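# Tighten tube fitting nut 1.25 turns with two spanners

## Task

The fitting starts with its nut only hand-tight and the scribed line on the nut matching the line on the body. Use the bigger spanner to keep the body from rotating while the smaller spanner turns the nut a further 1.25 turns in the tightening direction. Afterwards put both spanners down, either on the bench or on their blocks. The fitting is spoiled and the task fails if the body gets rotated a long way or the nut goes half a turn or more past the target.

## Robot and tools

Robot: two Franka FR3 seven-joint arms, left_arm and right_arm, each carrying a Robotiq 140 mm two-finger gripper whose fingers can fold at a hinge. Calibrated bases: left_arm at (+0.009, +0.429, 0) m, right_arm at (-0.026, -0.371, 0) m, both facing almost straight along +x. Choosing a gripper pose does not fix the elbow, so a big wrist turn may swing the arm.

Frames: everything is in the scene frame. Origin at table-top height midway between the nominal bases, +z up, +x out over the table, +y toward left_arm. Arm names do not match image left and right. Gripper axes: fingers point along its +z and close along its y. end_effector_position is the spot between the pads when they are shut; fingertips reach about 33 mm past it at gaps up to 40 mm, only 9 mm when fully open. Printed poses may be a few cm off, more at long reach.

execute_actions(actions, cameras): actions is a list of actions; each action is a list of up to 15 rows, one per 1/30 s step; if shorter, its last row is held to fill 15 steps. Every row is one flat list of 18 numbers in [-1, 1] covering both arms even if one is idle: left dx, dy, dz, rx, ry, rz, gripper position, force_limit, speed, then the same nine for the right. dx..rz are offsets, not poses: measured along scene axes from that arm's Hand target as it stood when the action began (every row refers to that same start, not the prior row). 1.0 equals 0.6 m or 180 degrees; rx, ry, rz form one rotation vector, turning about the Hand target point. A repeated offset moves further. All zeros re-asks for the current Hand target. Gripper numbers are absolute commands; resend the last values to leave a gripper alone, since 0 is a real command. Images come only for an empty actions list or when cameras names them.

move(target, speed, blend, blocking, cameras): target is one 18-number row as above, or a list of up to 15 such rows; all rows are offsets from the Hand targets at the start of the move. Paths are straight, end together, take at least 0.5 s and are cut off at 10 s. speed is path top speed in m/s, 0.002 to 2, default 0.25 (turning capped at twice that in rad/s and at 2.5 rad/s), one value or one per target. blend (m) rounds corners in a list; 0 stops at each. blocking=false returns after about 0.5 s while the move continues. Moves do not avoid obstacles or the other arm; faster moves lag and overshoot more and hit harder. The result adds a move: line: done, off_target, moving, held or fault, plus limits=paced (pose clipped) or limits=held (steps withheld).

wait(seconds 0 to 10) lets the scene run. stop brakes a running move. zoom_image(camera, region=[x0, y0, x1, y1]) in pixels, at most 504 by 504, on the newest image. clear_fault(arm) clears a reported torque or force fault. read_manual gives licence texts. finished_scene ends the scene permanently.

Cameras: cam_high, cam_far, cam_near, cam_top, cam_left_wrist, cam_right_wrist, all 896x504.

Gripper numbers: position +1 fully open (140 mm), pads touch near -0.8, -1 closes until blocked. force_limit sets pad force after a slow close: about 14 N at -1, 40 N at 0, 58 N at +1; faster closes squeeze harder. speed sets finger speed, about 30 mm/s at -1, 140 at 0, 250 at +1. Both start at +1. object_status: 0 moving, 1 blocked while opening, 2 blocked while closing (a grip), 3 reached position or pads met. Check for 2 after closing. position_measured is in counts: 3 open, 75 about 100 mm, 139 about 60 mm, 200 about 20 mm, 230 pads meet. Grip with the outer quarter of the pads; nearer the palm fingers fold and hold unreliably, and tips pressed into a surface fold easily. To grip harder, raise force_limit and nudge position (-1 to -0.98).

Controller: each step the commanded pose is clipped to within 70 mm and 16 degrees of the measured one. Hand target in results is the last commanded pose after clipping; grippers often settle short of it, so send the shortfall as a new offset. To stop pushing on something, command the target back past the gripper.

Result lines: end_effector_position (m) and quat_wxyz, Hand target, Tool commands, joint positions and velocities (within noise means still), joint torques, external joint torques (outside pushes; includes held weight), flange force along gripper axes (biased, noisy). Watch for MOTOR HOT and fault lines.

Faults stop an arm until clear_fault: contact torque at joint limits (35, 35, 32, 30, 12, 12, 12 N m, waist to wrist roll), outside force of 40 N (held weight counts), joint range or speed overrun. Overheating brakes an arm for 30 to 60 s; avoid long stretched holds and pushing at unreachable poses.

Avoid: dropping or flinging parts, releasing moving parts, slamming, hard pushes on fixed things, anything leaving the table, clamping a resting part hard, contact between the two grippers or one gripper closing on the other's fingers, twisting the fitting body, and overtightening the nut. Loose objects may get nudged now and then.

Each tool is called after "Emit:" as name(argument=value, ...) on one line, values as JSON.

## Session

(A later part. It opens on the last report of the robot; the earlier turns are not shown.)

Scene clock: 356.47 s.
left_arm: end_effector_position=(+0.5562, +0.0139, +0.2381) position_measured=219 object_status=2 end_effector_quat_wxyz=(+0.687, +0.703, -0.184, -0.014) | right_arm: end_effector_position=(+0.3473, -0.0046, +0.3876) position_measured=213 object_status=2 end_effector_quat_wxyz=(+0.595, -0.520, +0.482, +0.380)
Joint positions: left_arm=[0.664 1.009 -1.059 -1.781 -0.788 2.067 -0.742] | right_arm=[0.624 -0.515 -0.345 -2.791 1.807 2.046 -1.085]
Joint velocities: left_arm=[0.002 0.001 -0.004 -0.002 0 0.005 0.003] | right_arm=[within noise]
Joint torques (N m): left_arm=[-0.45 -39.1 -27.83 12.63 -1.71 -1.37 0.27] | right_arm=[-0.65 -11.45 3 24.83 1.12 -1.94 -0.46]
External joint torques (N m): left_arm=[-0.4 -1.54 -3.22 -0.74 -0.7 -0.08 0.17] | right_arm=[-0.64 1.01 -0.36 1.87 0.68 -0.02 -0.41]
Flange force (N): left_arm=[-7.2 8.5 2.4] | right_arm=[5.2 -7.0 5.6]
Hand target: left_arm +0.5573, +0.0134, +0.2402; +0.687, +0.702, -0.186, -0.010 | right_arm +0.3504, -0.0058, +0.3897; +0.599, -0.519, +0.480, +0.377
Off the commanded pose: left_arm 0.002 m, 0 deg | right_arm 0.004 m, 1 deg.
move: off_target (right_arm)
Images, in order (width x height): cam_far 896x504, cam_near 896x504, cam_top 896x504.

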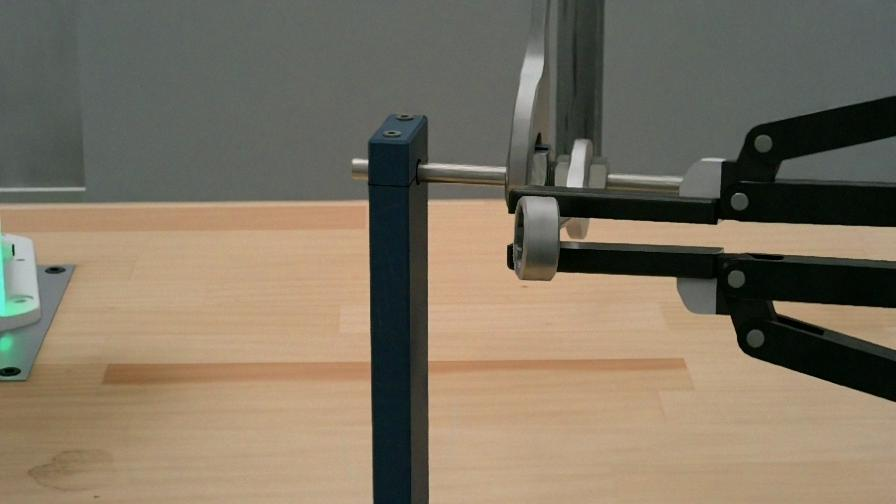

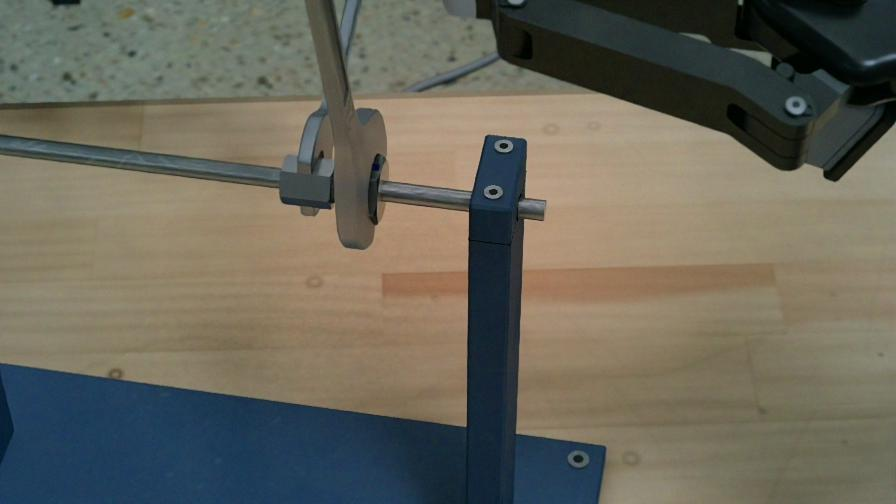

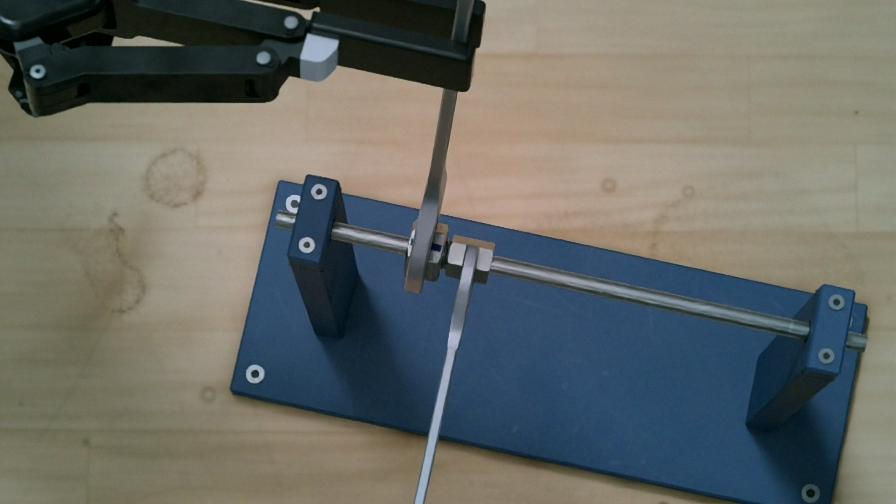

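Emit:
move(target=[-0.0045,0.0008,0,0,0,0,-1,0.8,-1,0,0,0,0,0,0,-1,0.8,-1], speed=0.03, cameras=["cam_near"])

Emit:
zoom_image(camera="cam_near", region=[260, 100, 360, 220])

Scene clock: 357.73 s.
left_arm: end_effector_position=(+0.5546, +0.0145, +0.2381) position_measured=219 object_status=2 end_effector_quat_wxyz=(+0.687, +0.703, -0.184, -0.013) | right_arm: end_effector_position=(+0.3473, -0.0046, +0.3876) position_measured=213 object_status=2 end_effector_quat_wxyz=(+0.595, -0.520, +0.482, +0.380)
Joint positions: left_arm=[0.673 1.009 -1.066 -1.792 -0.788 2.074 -0.739] | right_arm=[0.624 -0.515 -0.345 -2.791 1.807 2.046 -1.085]
Joint velocities: left_arm=[0.002 0 -0.004 -0.002 -0.001 0.003 0.002] | right_arm=[within noise]
Joint torques (N m): left_arm=[-0.4 -38.76 -28.29 12.64 -1.57 -1.64 0.29] | right_arm=[-0.64 -11.44 2.97 24.85 1.12 -1.93 -0.47]
External joint torques (N m): left_arm=[-0.23 -1.65 -3.63 -0.45 -0.59 -0.31 0.19] | right_arm=[-0.65 1.01 -0.42 1.78 0.68 0 -0.42]
Flange force (N): left_arm=[-6.5 9.0 1.6] | right_arm=[5.3 -6.9 5.5]
Hand target: left_arm +0.5546, +0.0139, +0.2402; +0.687, +0.702, -0.186, -0.010 | right_arm +0.3504, -0.0058, +0.3897; +0.599, -0.519, +0.480, +0.377
Off the commanded pose: left_arm 0.002 m, 0 deg | right_arm 0.004 m, 1 deg.
move: off_target (right_arm)
Images, in order (width x height): cam_near 896x504.

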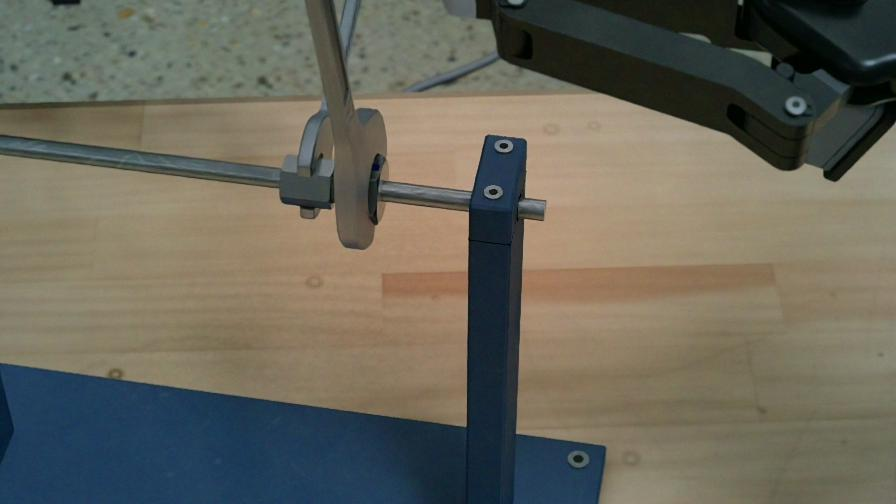

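Scaled by 4.200 from the camera's 896x504 image, which has a finer 1280x720 frame.

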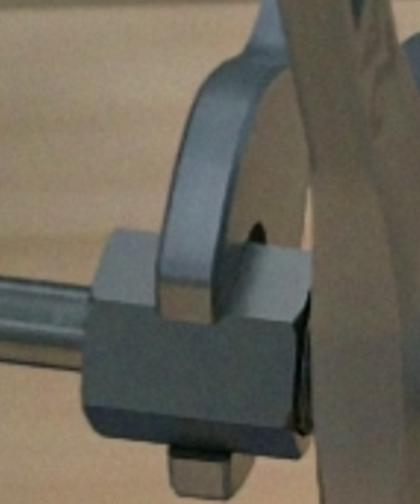

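Emit:
move(target=[[-0.0233,0.00432,0.05995,-0.01525,-0.08192,0,-1,0.8,-1,0,0,0,0,0,0,-1,0.8,-1],[-0.05787,0.01076,0.11258,-0.0305,-0.16383,0,-1,0.8,-1,0,0,0,0,0,0,-1,0.8,-1],[-0.10467,0.01947,0.15432,-0.04575,-0.24575,0,-1,0.8,-1,0,0,0,0,0,0,-1,0.8,-1],[-0.1684,0.03133,0.1849,-0.06303,-0.33859,0,-1,0.8,-1,0,0,0,0,0,0,-1,0.8,-1]], speed=0.07, blend=0.005, cameras=["cam_top","cam_near","cam_far"])

Emit:
zoom_image(camera="cam_far", region=[530, 120, 630, 220])

Emit:
zoom_image(camera="cam_top", region=[390, 200, 530, 320])

Scene clock: 368.27 s.
left_arm: end_effector_position=(+0.4653, +0.0354, +0.3488) position_measured=219 object_status=2 end_effector_quat_wxyz=(+0.563, +0.558, -0.490, +0.362) | right_arm: end_effector_position=(+0.3472, -0.0046, +0.3876) position_measured=213 object_status=2 end_effector_quat_wxyz=(+0.595, -0.520, +0.482, +0.380)
Joint positions: left_arm=[1.199 1.346 -1.643 -2.356 -0.189 2.591 -0.24] | right_arm=[0.624 -0.515 -0.345 -2.791 1.807 2.046 -1.086]
Joint torques (N m): left_arm=[-0.49 -21.4 -34.63 1.12 2.71 -2.94 1.5] | right_arm=[-1.04 -11.54 2.82 25.17 1.2 -1.89 -0.47]
External joint torques (N m): left_arm=[-0.4 -0.5 -5.3 -4.7 1.81 -3.1 1.44] | right_arm=[-1.1 0.83 -0.63 2.18 0.76 0.03 -0.42]
Flange force (N): left_arm=[1.5 16.4 -7.7] | right_arm=[4.9 -7.6 4.9]
Hand target: left_arm +0.4536, +0.0327, +0.3511; +0.561, +0.542, -0.508, +0.364 | right_arm +0.3504, -0.0058, +0.3897; +0.599, -0.519, +0.480, +0.377
Off the commanded pose: left_arm 0.012 m, 3 deg | right_arm 0.004 m, 1 deg.
move: off_target (left_arm, right_arm)
Images, in order (width x height): cam_far 896x504, cam_near 896x504, cam_top 896x504.

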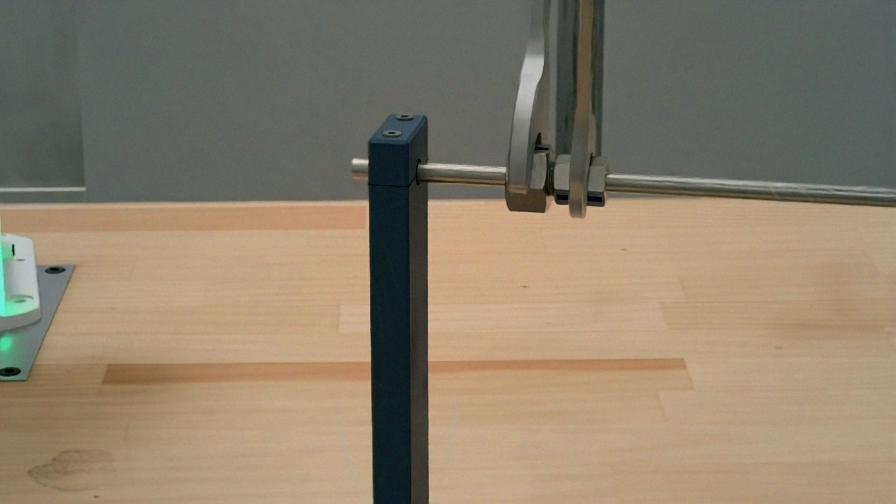

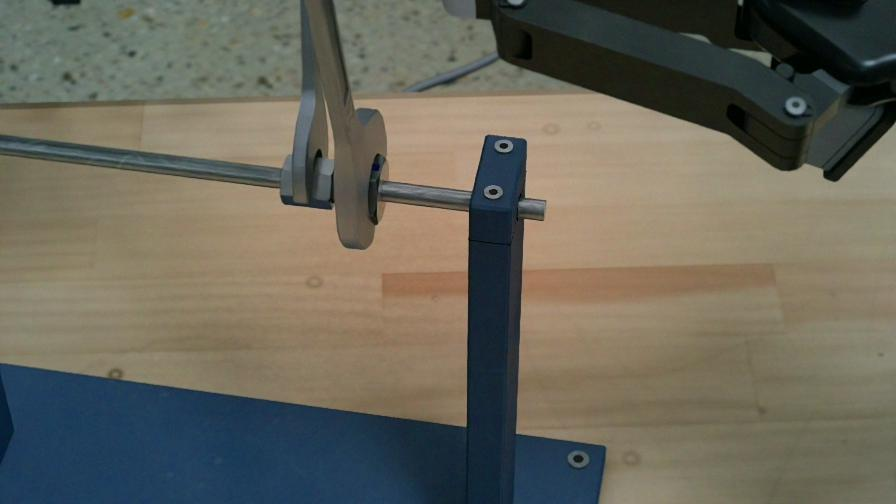

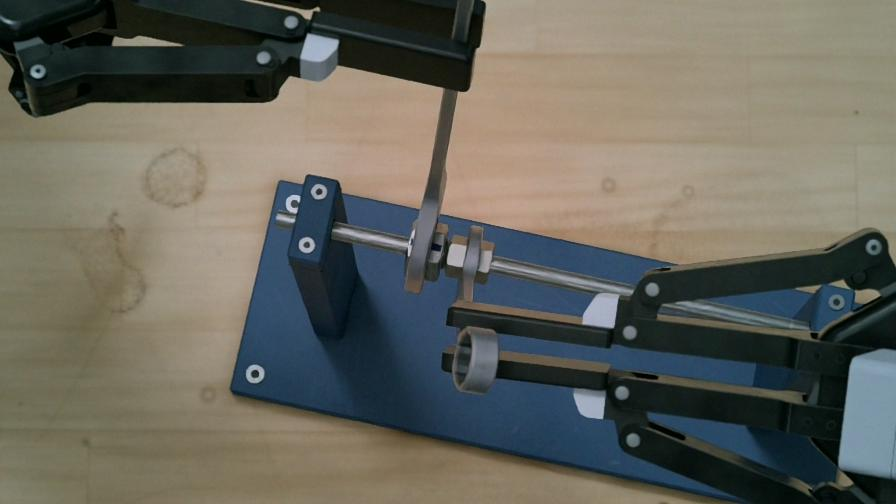

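Scaled by 5.040 from the camera's 896x504 image, which has a finer 1280x720 frame.

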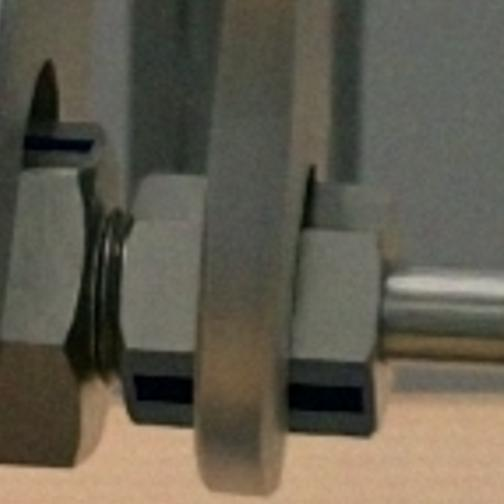

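Scaled by 3.600 from the camera's 896x504 image, which has a finer 1280x720 frame.

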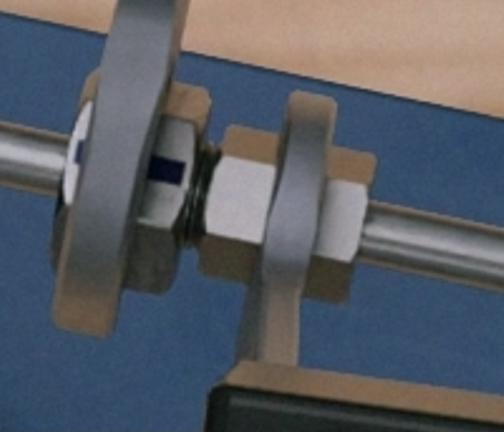

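Emit:
move(target=[-0.01407,0.00262,0.00383,-0.00356,-0.01911,0,-1,0.8,-1,0,0,0,0,0,0,-1,0.8,-1], speed=0.05, cameras=["cam_top","cam_near","cam_far"])

Emit:
zoom_image(camera="cam_far", region=[530, 120, 630, 220])

Emit:
zoom_image(camera="cam_top", region=[390, 200, 530, 320])

Emit:
zoom_image(camera="cam_near", region=[260, 100, 400, 260])

Scene clock: 370.90 s.
left_arm: end_effector_position=(+0.4571, +0.0369, +0.3523) position_measured=219 object_status=2 end_effector_quat_wxyz=(+0.552, +0.544, -0.505, +0.381) | right_arm: end_effector_position=(+0.3472, -0.0045, +0.3876) position_measured=213 object_status=2 end_effector_quat_wxyz=(+0.595, -0.520, +0.482, +0.380)
Joint positions: left_arm=[1.22 1.389 -1.654 -2.393 -0.116 2.617 -0.239] | right_arm=[0.624 -0.515 -0.345 -2.791 1.807 2.046 -1.086]
Joint torques (N m): left_arm=[-0.39 -21.22 -33.73 -0.06 2.97 -2.85 1.52] | right_arm=[-1.13 -11.58 2.76 25.28 1.26 -1.87 -0.46]
External joint torques (N m): left_arm=[-0.4 -0.89 -4.57 -5.15 1.95 -3.16 1.47] | right_arm=[-1.09 0.91 -0.58 2.21 0.8 0.05 -0.41]
Flange force (N): left_arm=[1.3 16.0 -8.0] | right_arm=[5.1 -7.8 5.4]
Hand target: left_arm +0.4452, +0.0342, +0.3534; +0.549, +0.528, -0.523, +0.383 | right_arm +0.3504, -0.0058, +0.3897; +0.599, -0.519, +0.480, +0.377
Off the commanded pose: left_arm 0.012 m, 3 deg | right_arm 0.004 m, 1 deg.
move: off_target (left_arm, right_arm)
Images, in order (width x height): cam_far 896x504, cam_near 896x504, cam_top 896x504.

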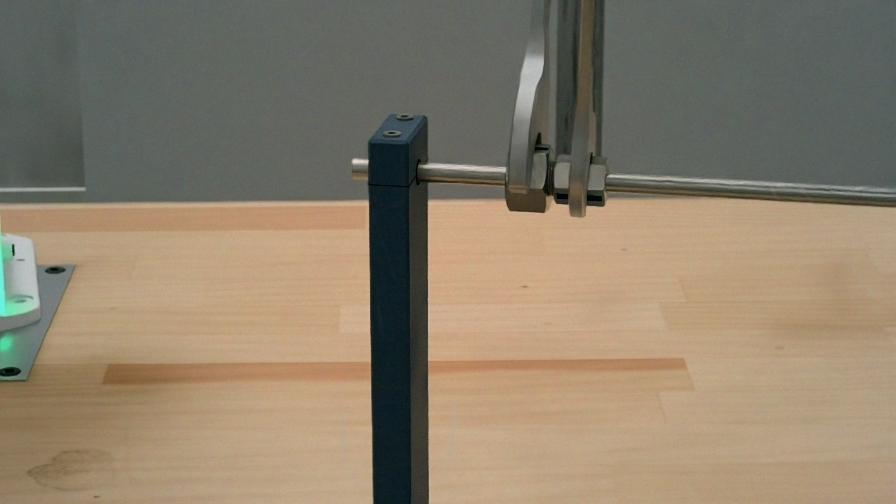

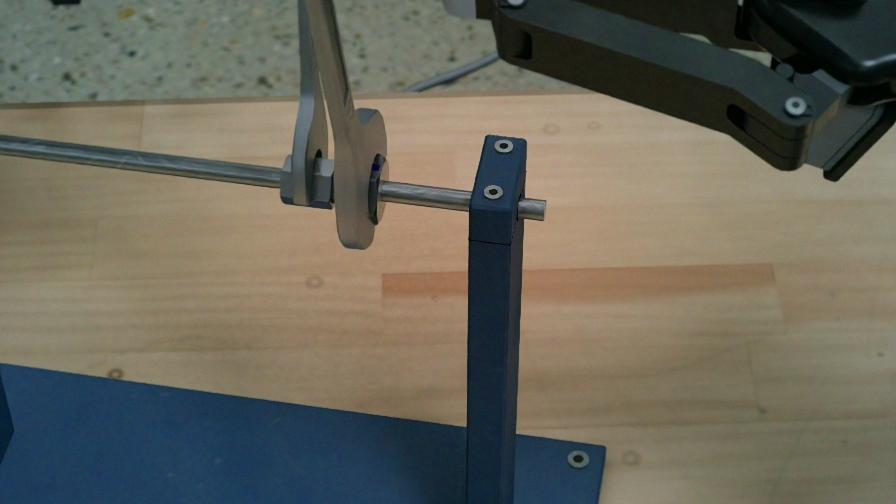

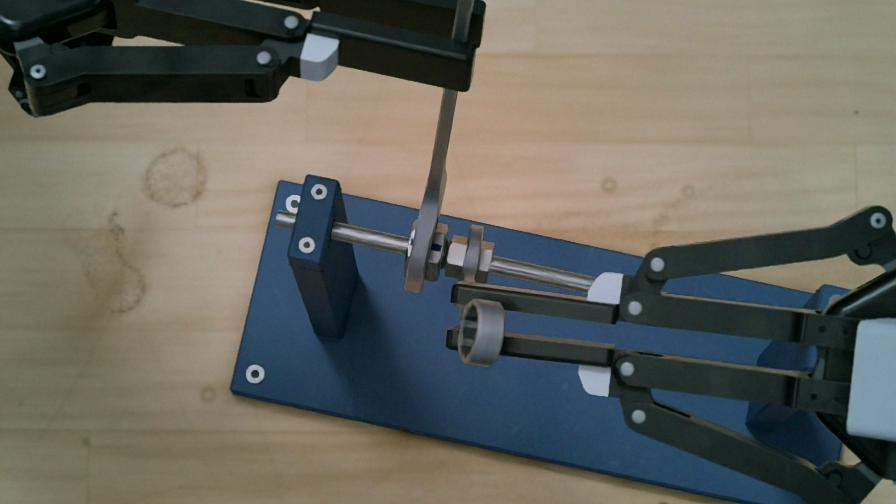

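Scaled by 5.040 from the camera's 896x504 image, which has a finer 1280x720 frame.

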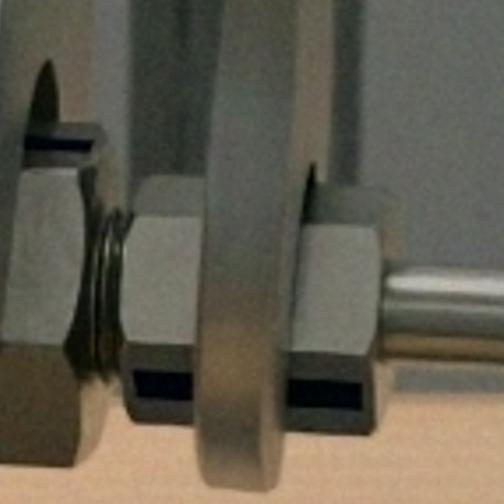

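Scaled by 3.600 from the camera's 896x504 image, which has a finer 1280x720 frame.

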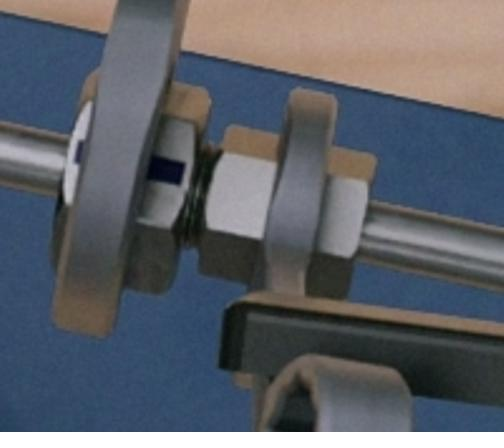

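Scaled by 3.150 from the camera's 896x504 image, which has a finer 1280x720 frame.

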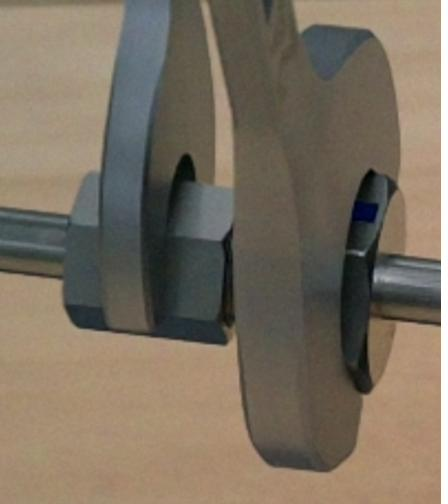

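Emit:
move(target=[[0.02467,-0.0003,-0.0033,0.00508,0.02731,0,-1,0.8,-1,0,0,0,0,0,0,-1,0.8,-1],[0.05007,-0.005,0.04145,0.00508,0.02731,0,-1,0.8,-1,0,0,0,0,0,0,-1,0.8,-1],[0.131,-0.02433,-0.0105,0.02593,0.13926,0,-1,0.8,-1,0,0,0,0,0,0,-1,0.8,-1],[0.196,-0.0365,-0.09067,0.04626,0.24848,0,-1,0.8,-1,0,0,0,0,0,0,-1,0.8,-1],[0.23017,-0.04283,-0.18867,0.06659,0.3577,0,-1,0.8,-1,0,0,0,0,0,0,-1,0.8,-1]], speed=[0.03, 0.08, 0.2, 0.2, 0.2], blend=[0, 0.005, 0.01, 0.01, 0], cameras=["cam_top","cam_near","cam_far"])

Emit:
zoom_image(camera="cam_far", region=[530, 120, 630, 220])

Emit:
zoom_image(camera="cam_near", region=[260, 100, 360, 220])

Emit:
zoom_image(camera="cam_top", region=[420, 240, 500, 340])

Scene clock: 379.13 s.
left_arm: end_effector_position=(+0.5842, +0.0090, +0.2378) position_measured=219 object_status=2 end_effector_quat_wxyz=(+0.686, +0.703, -0.188, -0.006) | right_arm: end_effector_position=(+0.3472, -0.0045, +0.3876) position_measured=213 object_status=2 end_effector_quat_wxyz=(+0.595, -0.520, +0.482, +0.380)
Joint positions: left_arm=[0.704 1.234 -1.21 -1.688 -0.504 2.152 -0.901] | right_arm=[0.624 -0.515 -0.345 -2.791 1.807 2.046 -1.086]
Joint velocities: left_arm=[0 0 0.002 0 0 0 -0.005] | right_arm=[within noise]
Joint torques (N m): left_arm=[-0.94 -40.79 -31.28 9.39 -1.59 -1.4 -0.31] | right_arm=[-0.92 -11.6 2.95 24.95 1.12 -1.88 -0.42]
External joint torques (N m): left_arm=[-1.08 -2.28 -2.25 0.29 -0.82 -0.51 -0.41] | right_arm=[-0.99 0.73 -0.49 2.04 0.69 0.04 -0.36]
Flange force (N): left_arm=[2.1 5.3 0.7] | right_arm=[4.2 -6.9 4.6]
Hand target: left_arm +0.5833, +0.0085, +0.2402; +0.687, +0.702, -0.186, -0.010 | right_arm +0.3504, -0.0058, +0.3897; +0.599, -0.519, +0.480, +0.377
Off the commanded pose: left_arm 0.003 m, 1 deg | right_arm 0.004 m, 1 deg.
move: off_target (right_arm)
Images, in order (width x height): cam_far 896x504, cam_near 896x504, cam_top 896x504.

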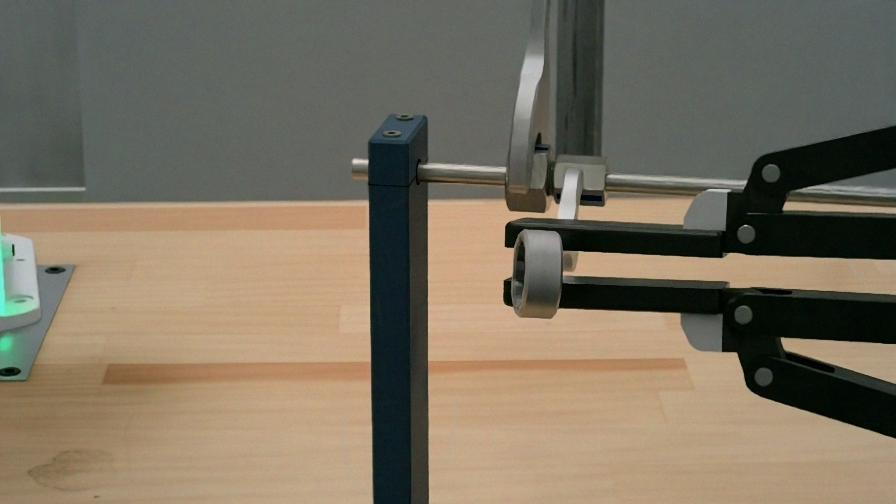

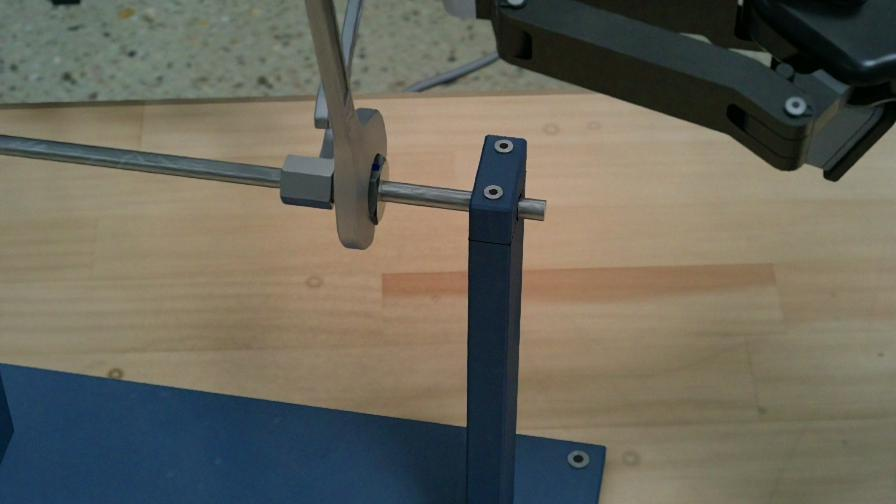

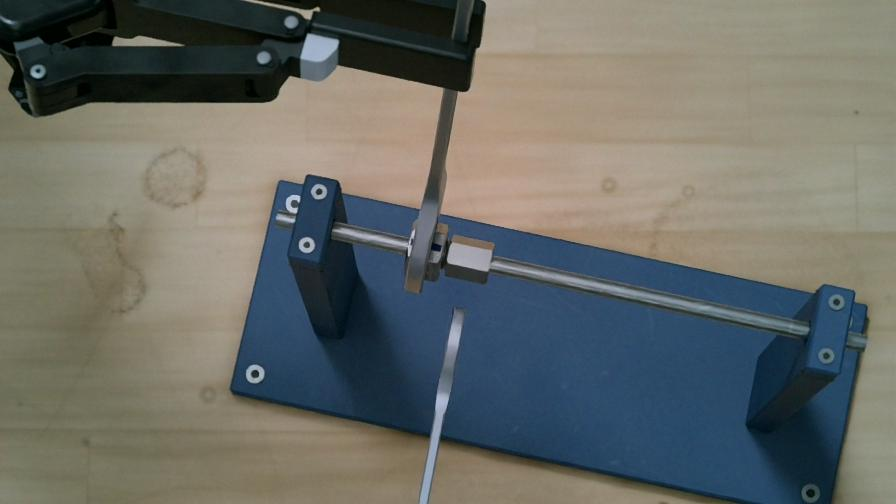

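Scaled by 5.040 from the camera's 896x504 image, which has a finer 1280x720 frame.

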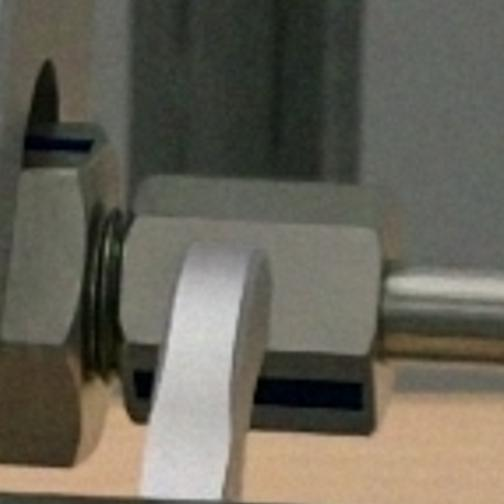

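Scaled by 4.200 from the camera's 896x504 image, which has a finer 1280x720 frame.

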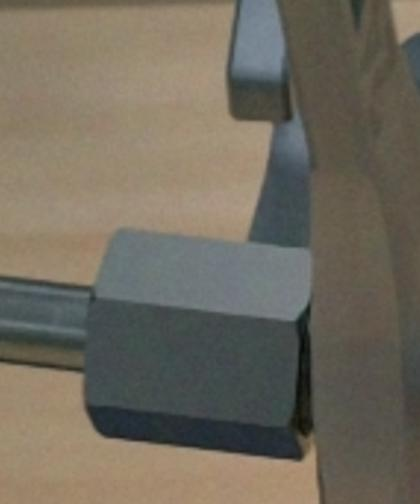

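Scaled by 5.040 from the camera's 896x504 image, which has a finer 1280x720 frame.

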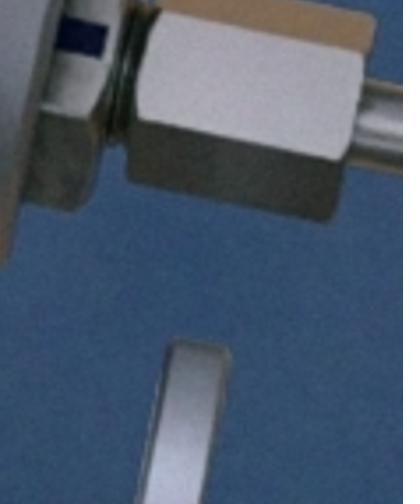

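Emit:
move(target=[-0.02617,0.00487,0,0,0,0,-1,0.8,-1,0,0,0,0,0,0,-1,0.8,-1], speed=0.1, cameras=["cam_top","cam_near","cam_far"])

Emit:
zoom_image(camera="cam_top", region=[434, 254, 490, 320])

Emit:
zoom_image(camera="cam_near", region=[260, 100, 360, 220])

Emit:
zoom_image(camera="cam_far", region=[530, 120, 630, 220])

Scene clock: 381.27 s.
left_arm: end_effector_position=(+0.5663, +0.0116, +0.2387) position_measured=219 object_status=2 end_effector_quat_wxyz=(+0.687, +0.702, -0.185, -0.014) | right_arm: end_effector_position=(+0.3472, -0.0045, +0.3876) position_measured=213 object_status=2 end_effector_quat_wxyz=(+0.595, -0.520, +0.482, +0.380)
Joint positions: left_arm=[0.746 1.223 -1.227 -1.76 -0.509 2.172 -0.902] | right_arm=[0.624 -0.515 -0.345 -2.791 1.807 2.046 -1.086]
Joint velocities: left_arm=[-0.001 0.001 0 0 -0.001 0.004 0] | right_arm=[within noise]
Joint torques (N m): left_arm=[-0.01 -38.32 -32.31 8.2 -1.14 -0.93 0.38] | right_arm=[-0.86 -11.56 3 24.96 1.13 -1.88 -0.45]
External joint torques (N m): left_arm=[-0.2 -1.58 -3.13 -0.65 -0.43 -0.01 0.28] | right_arm=[-0.89 0.9 -0.41 1.93 0.68 0.04 -0.4]
Flange force (N): left_arm=[-5.5 7.5 1.4] | right_arm=[4.8 -6.9 5.1]
Hand target: left_arm +0.5676, +0.0115, +0.2402; +0.687, +0.702, -0.186, -0.010 | right_arm +0.3504, -0.0058, +0.3897; +0.599, -0.519, +0.480, +0.377
Off the commanded pose: left_arm 0.002 m, 0 deg | right_arm 0.004 m, 1 deg.
move: off_target (right_arm)
Images, in order (width x height): cam_far 896x504, cam_near 896x504, cam_top 896x504.

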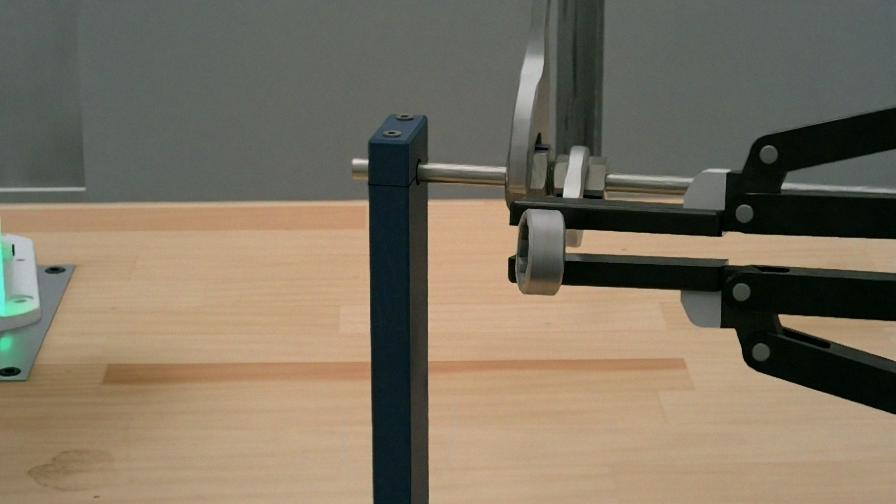

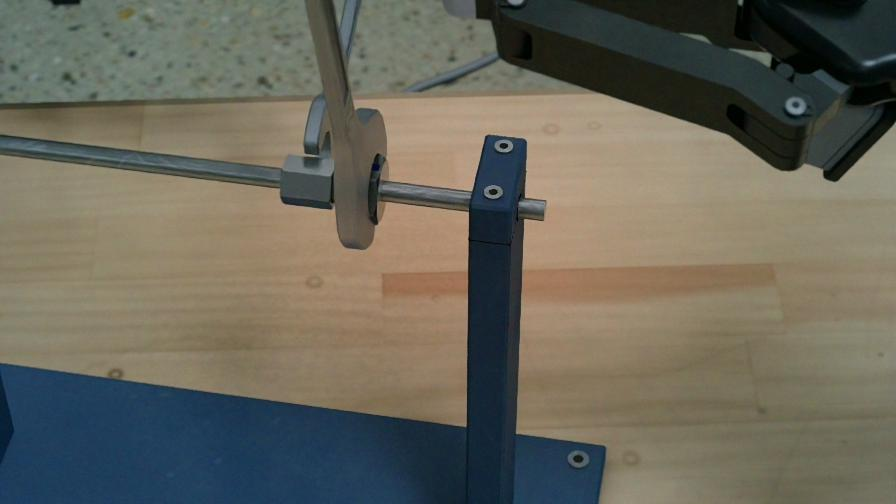

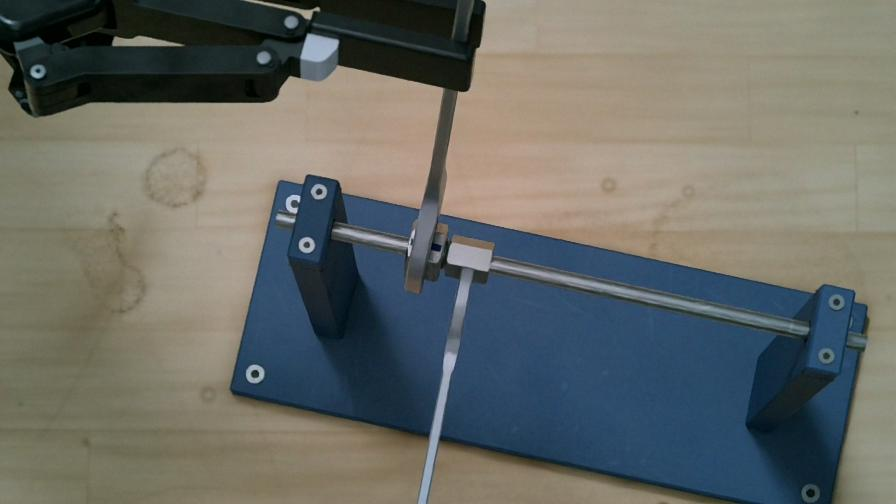

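Scaled by 7.636 from the camera's 896x504 image, which has a finer 1280x720 frame.

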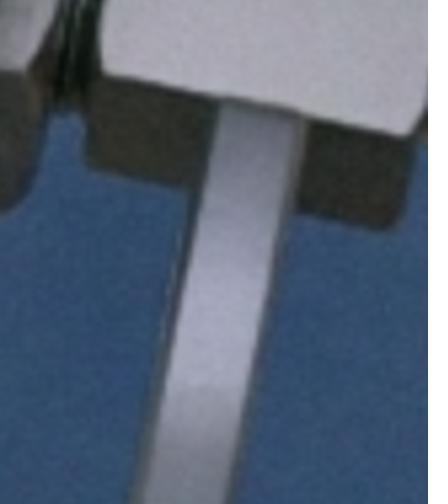

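Scaled by 4.200 from the camera's 896x504 image, which has a finer 1280x720 frame.

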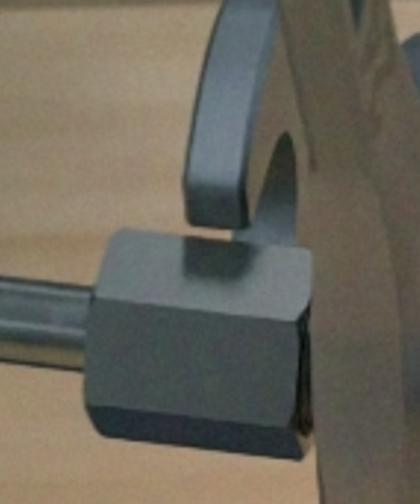

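Scaled by 5.040 from the camera's 896x504 image, which has a finer 1280x720 frame.

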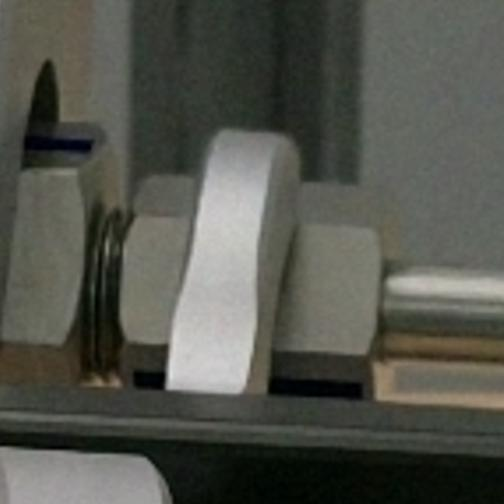

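Emit:
move(target=[[0,0,0,0.00546,-0.00102,0,-1,0.8,-1,0,0,0,0,0,0,-1,0.8,-1],[-0.0082,0.0015,0,0.00546,-0.00102,0,-1,0.8,-1,0,0,0,0,0,0,-1,0.8,-1]], speed=0.04, cameras=["cam_top","cam_near","cam_far"])

Emit:
zoom_image(camera="cam_top", region=[434, 254, 490, 320])

Emit:
zoom_image(camera="cam_near", region=[260, 100, 360, 220])

Emit:
zoom_image(camera="cam_far", region=[530, 120, 630, 220])

Scene clock: 383.73 s.
left_arm: end_effector_position=(+0.5621, +0.0126, +0.2389) position_measured=219 object_status=2 end_effector_quat_wxyz=(+0.681, +0.708, -0.186, -0.012) | right_arm: end_effector_position=(+0.3472, -0.0045, +0.3876) position_measured=213 object_status=2 end_effector_quat_wxyz=(+0.595, -0.520, +0.482, +0.380)
Joint positions: left_arm=[0.758 1.203 -1.231 -1.785 -0.511 2.186 -0.902] | right_arm=[0.624 -0.515 -0.345 -2.791 1.807 2.046 -1.086]
Joint torques (N m): left_arm=[-0.29 -37.64 -32.04 8.42 -0.98 -0.96 0.15] | right_arm=[-0.9 -11.59 3.03 24.96 1.12 -1.88 -0.42]
External joint torques (N m): left_arm=[-0.29 -1.56 -2.96 -0.61 -0.32 -0.07 0.05] | right_arm=[-0.89 0.9 -0.33 1.91 0.67 0.04 -0.36]
Flange force (N): left_arm=[-4.6 7.3 1.1] | right_arm=[4.6 -6.8 5.1]
Hand target: left_arm +0.5626, +0.0124, +0.2402; +0.681, +0.708, -0.187, -0.011 | right_arm +0.3504, -0.0058, +0.3897; +0.599, -0.519, +0.480, +0.377
Off the commanded pose: left_arm 0.001 m, 0 deg | right_arm 0.004 m, 1 deg.
move: off_target (right_arm)
Images, in order (width x height): cam_far 896x504, cam_near 896x504, cam_top 896x504.

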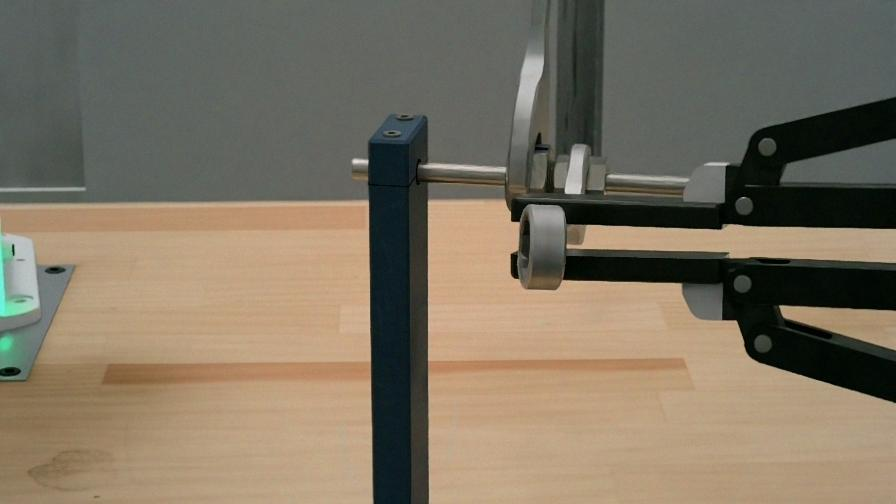

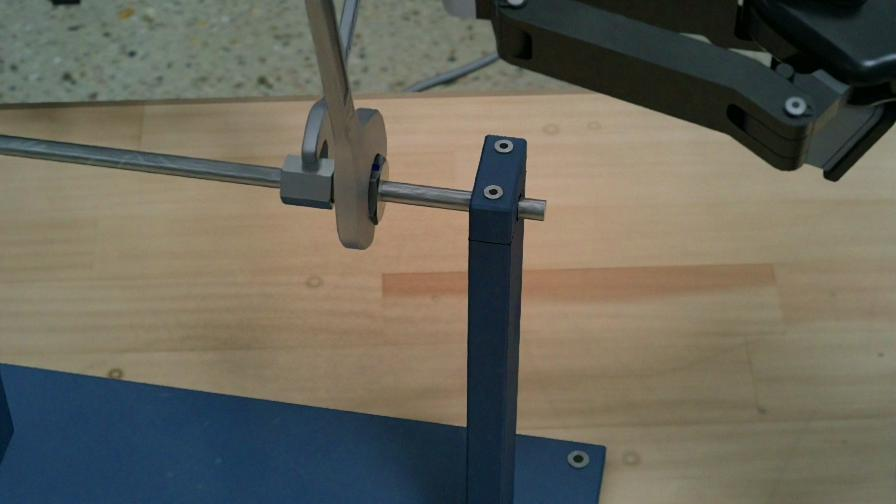

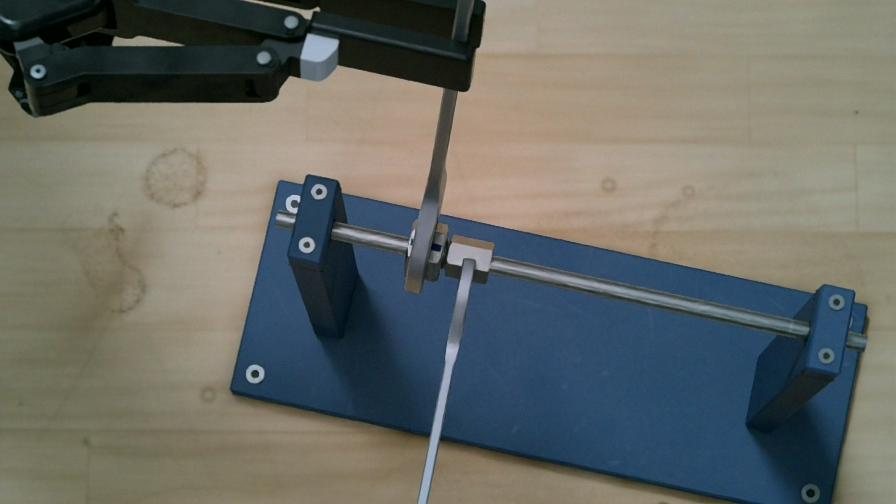

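Scaled by 7.636 from the camera's 896x504 image, which has a finer 1280x720 frame.

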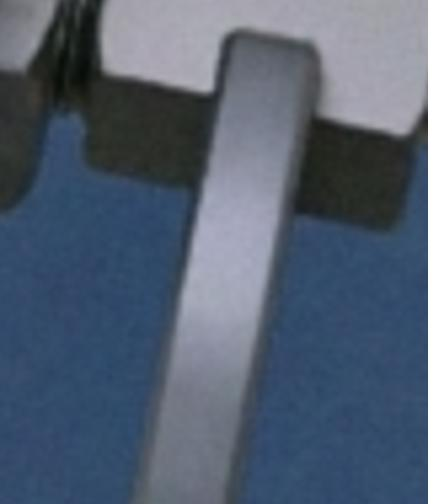

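Scaled by 4.200 from the camera's 896x504 image, which has a finer 1280x720 frame.

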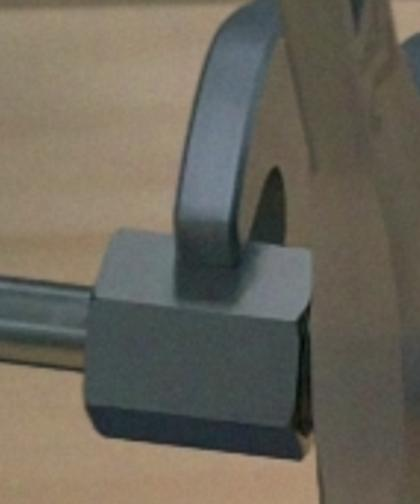

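Scaled by 5.040 from the camera's 896x504 image, which has a finer 1280x720 frame.

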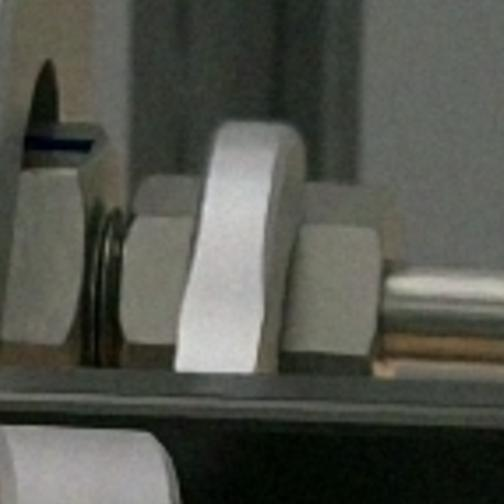

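Emit:
move(target=[-0.0145,0.0027,0,0,0,0,-1,0.8,-1,0,0,0,0,0,0,-1,0.8,-1], speed=0.04, cameras=["cam_near"])

Emit:
zoom_image(camera="cam_near", region=[260, 100, 360, 220])

Scene clock: 385.07 s.
left_arm: end_effector_position=(+0.5599, +0.0161, +0.2390) position_measured=219 object_status=2 end_effector_quat_wxyz=(+0.680, +0.711, -0.180, -0.008) | right_arm: end_effector_position=(+0.3472, -0.0045, +0.3876) position_measured=213 object_status=2 end_effector_quat_wxyz=(+0.595, -0.520, +0.482, +0.380)
Joint positions: left_arm=[0.785 1.201 -1.244 -1.821 -0.511 2.214 -0.901] | right_arm=[0.624 -0.515 -0.345 -2.791 1.807 2.046 -1.086]
Joint torques (N m): left_arm=[-1.06 -36.56 -32.42 5.87 -0.35 -2.52 0.34] | right_arm=[-0.93 -11.59 2.99 24.99 1.13 -1.88 -0.46]
External joint torques (N m): left_arm=[-0.95 -1.24 -3.06 -3 0.22 -1.63 0.24] | right_arm=[-0.87 0.91 -0.33 1.9 0.67 0.04 -0.4]
Flange force (N): left_arm=[-10.3 8.6 -0.2] | right_arm=[4.7 -6.8 5.2]
Hand target: left_arm +0.5539, +0.0140, +0.2402; +0.681, +0.708, -0.187, -0.011 | right_arm +0.3504, -0.0058, +0.3897; +0.599, -0.519, +0.480, +0.377
Off the commanded pose: left_arm 0.006 m, 1 deg | right_arm 0.004 m, 1 deg.
move: off_target (left_arm, right_arm)
Images, in order (width x height): cam_near 896x504.

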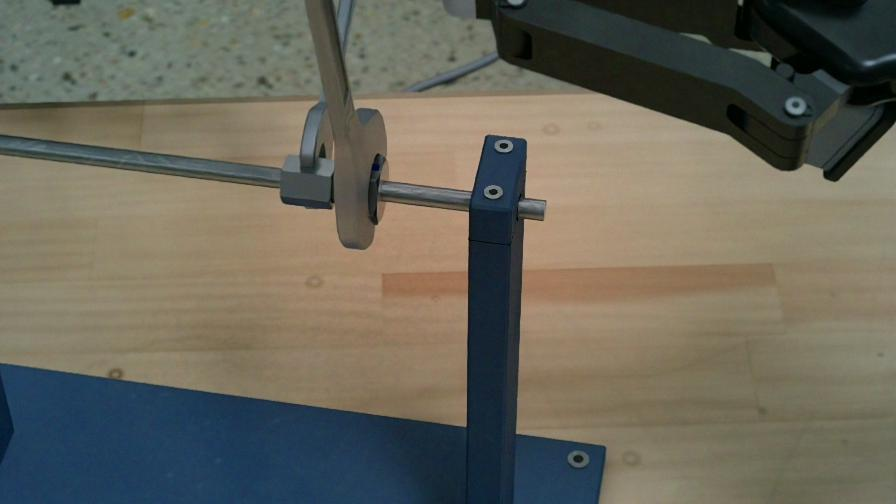

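Scaled by 4.200 from the camera's 896x504 image, which has a finer 1280x720 frame.

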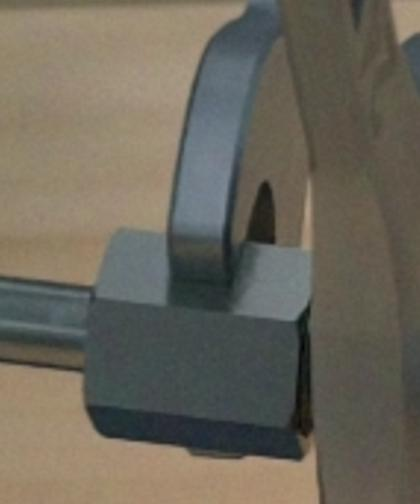

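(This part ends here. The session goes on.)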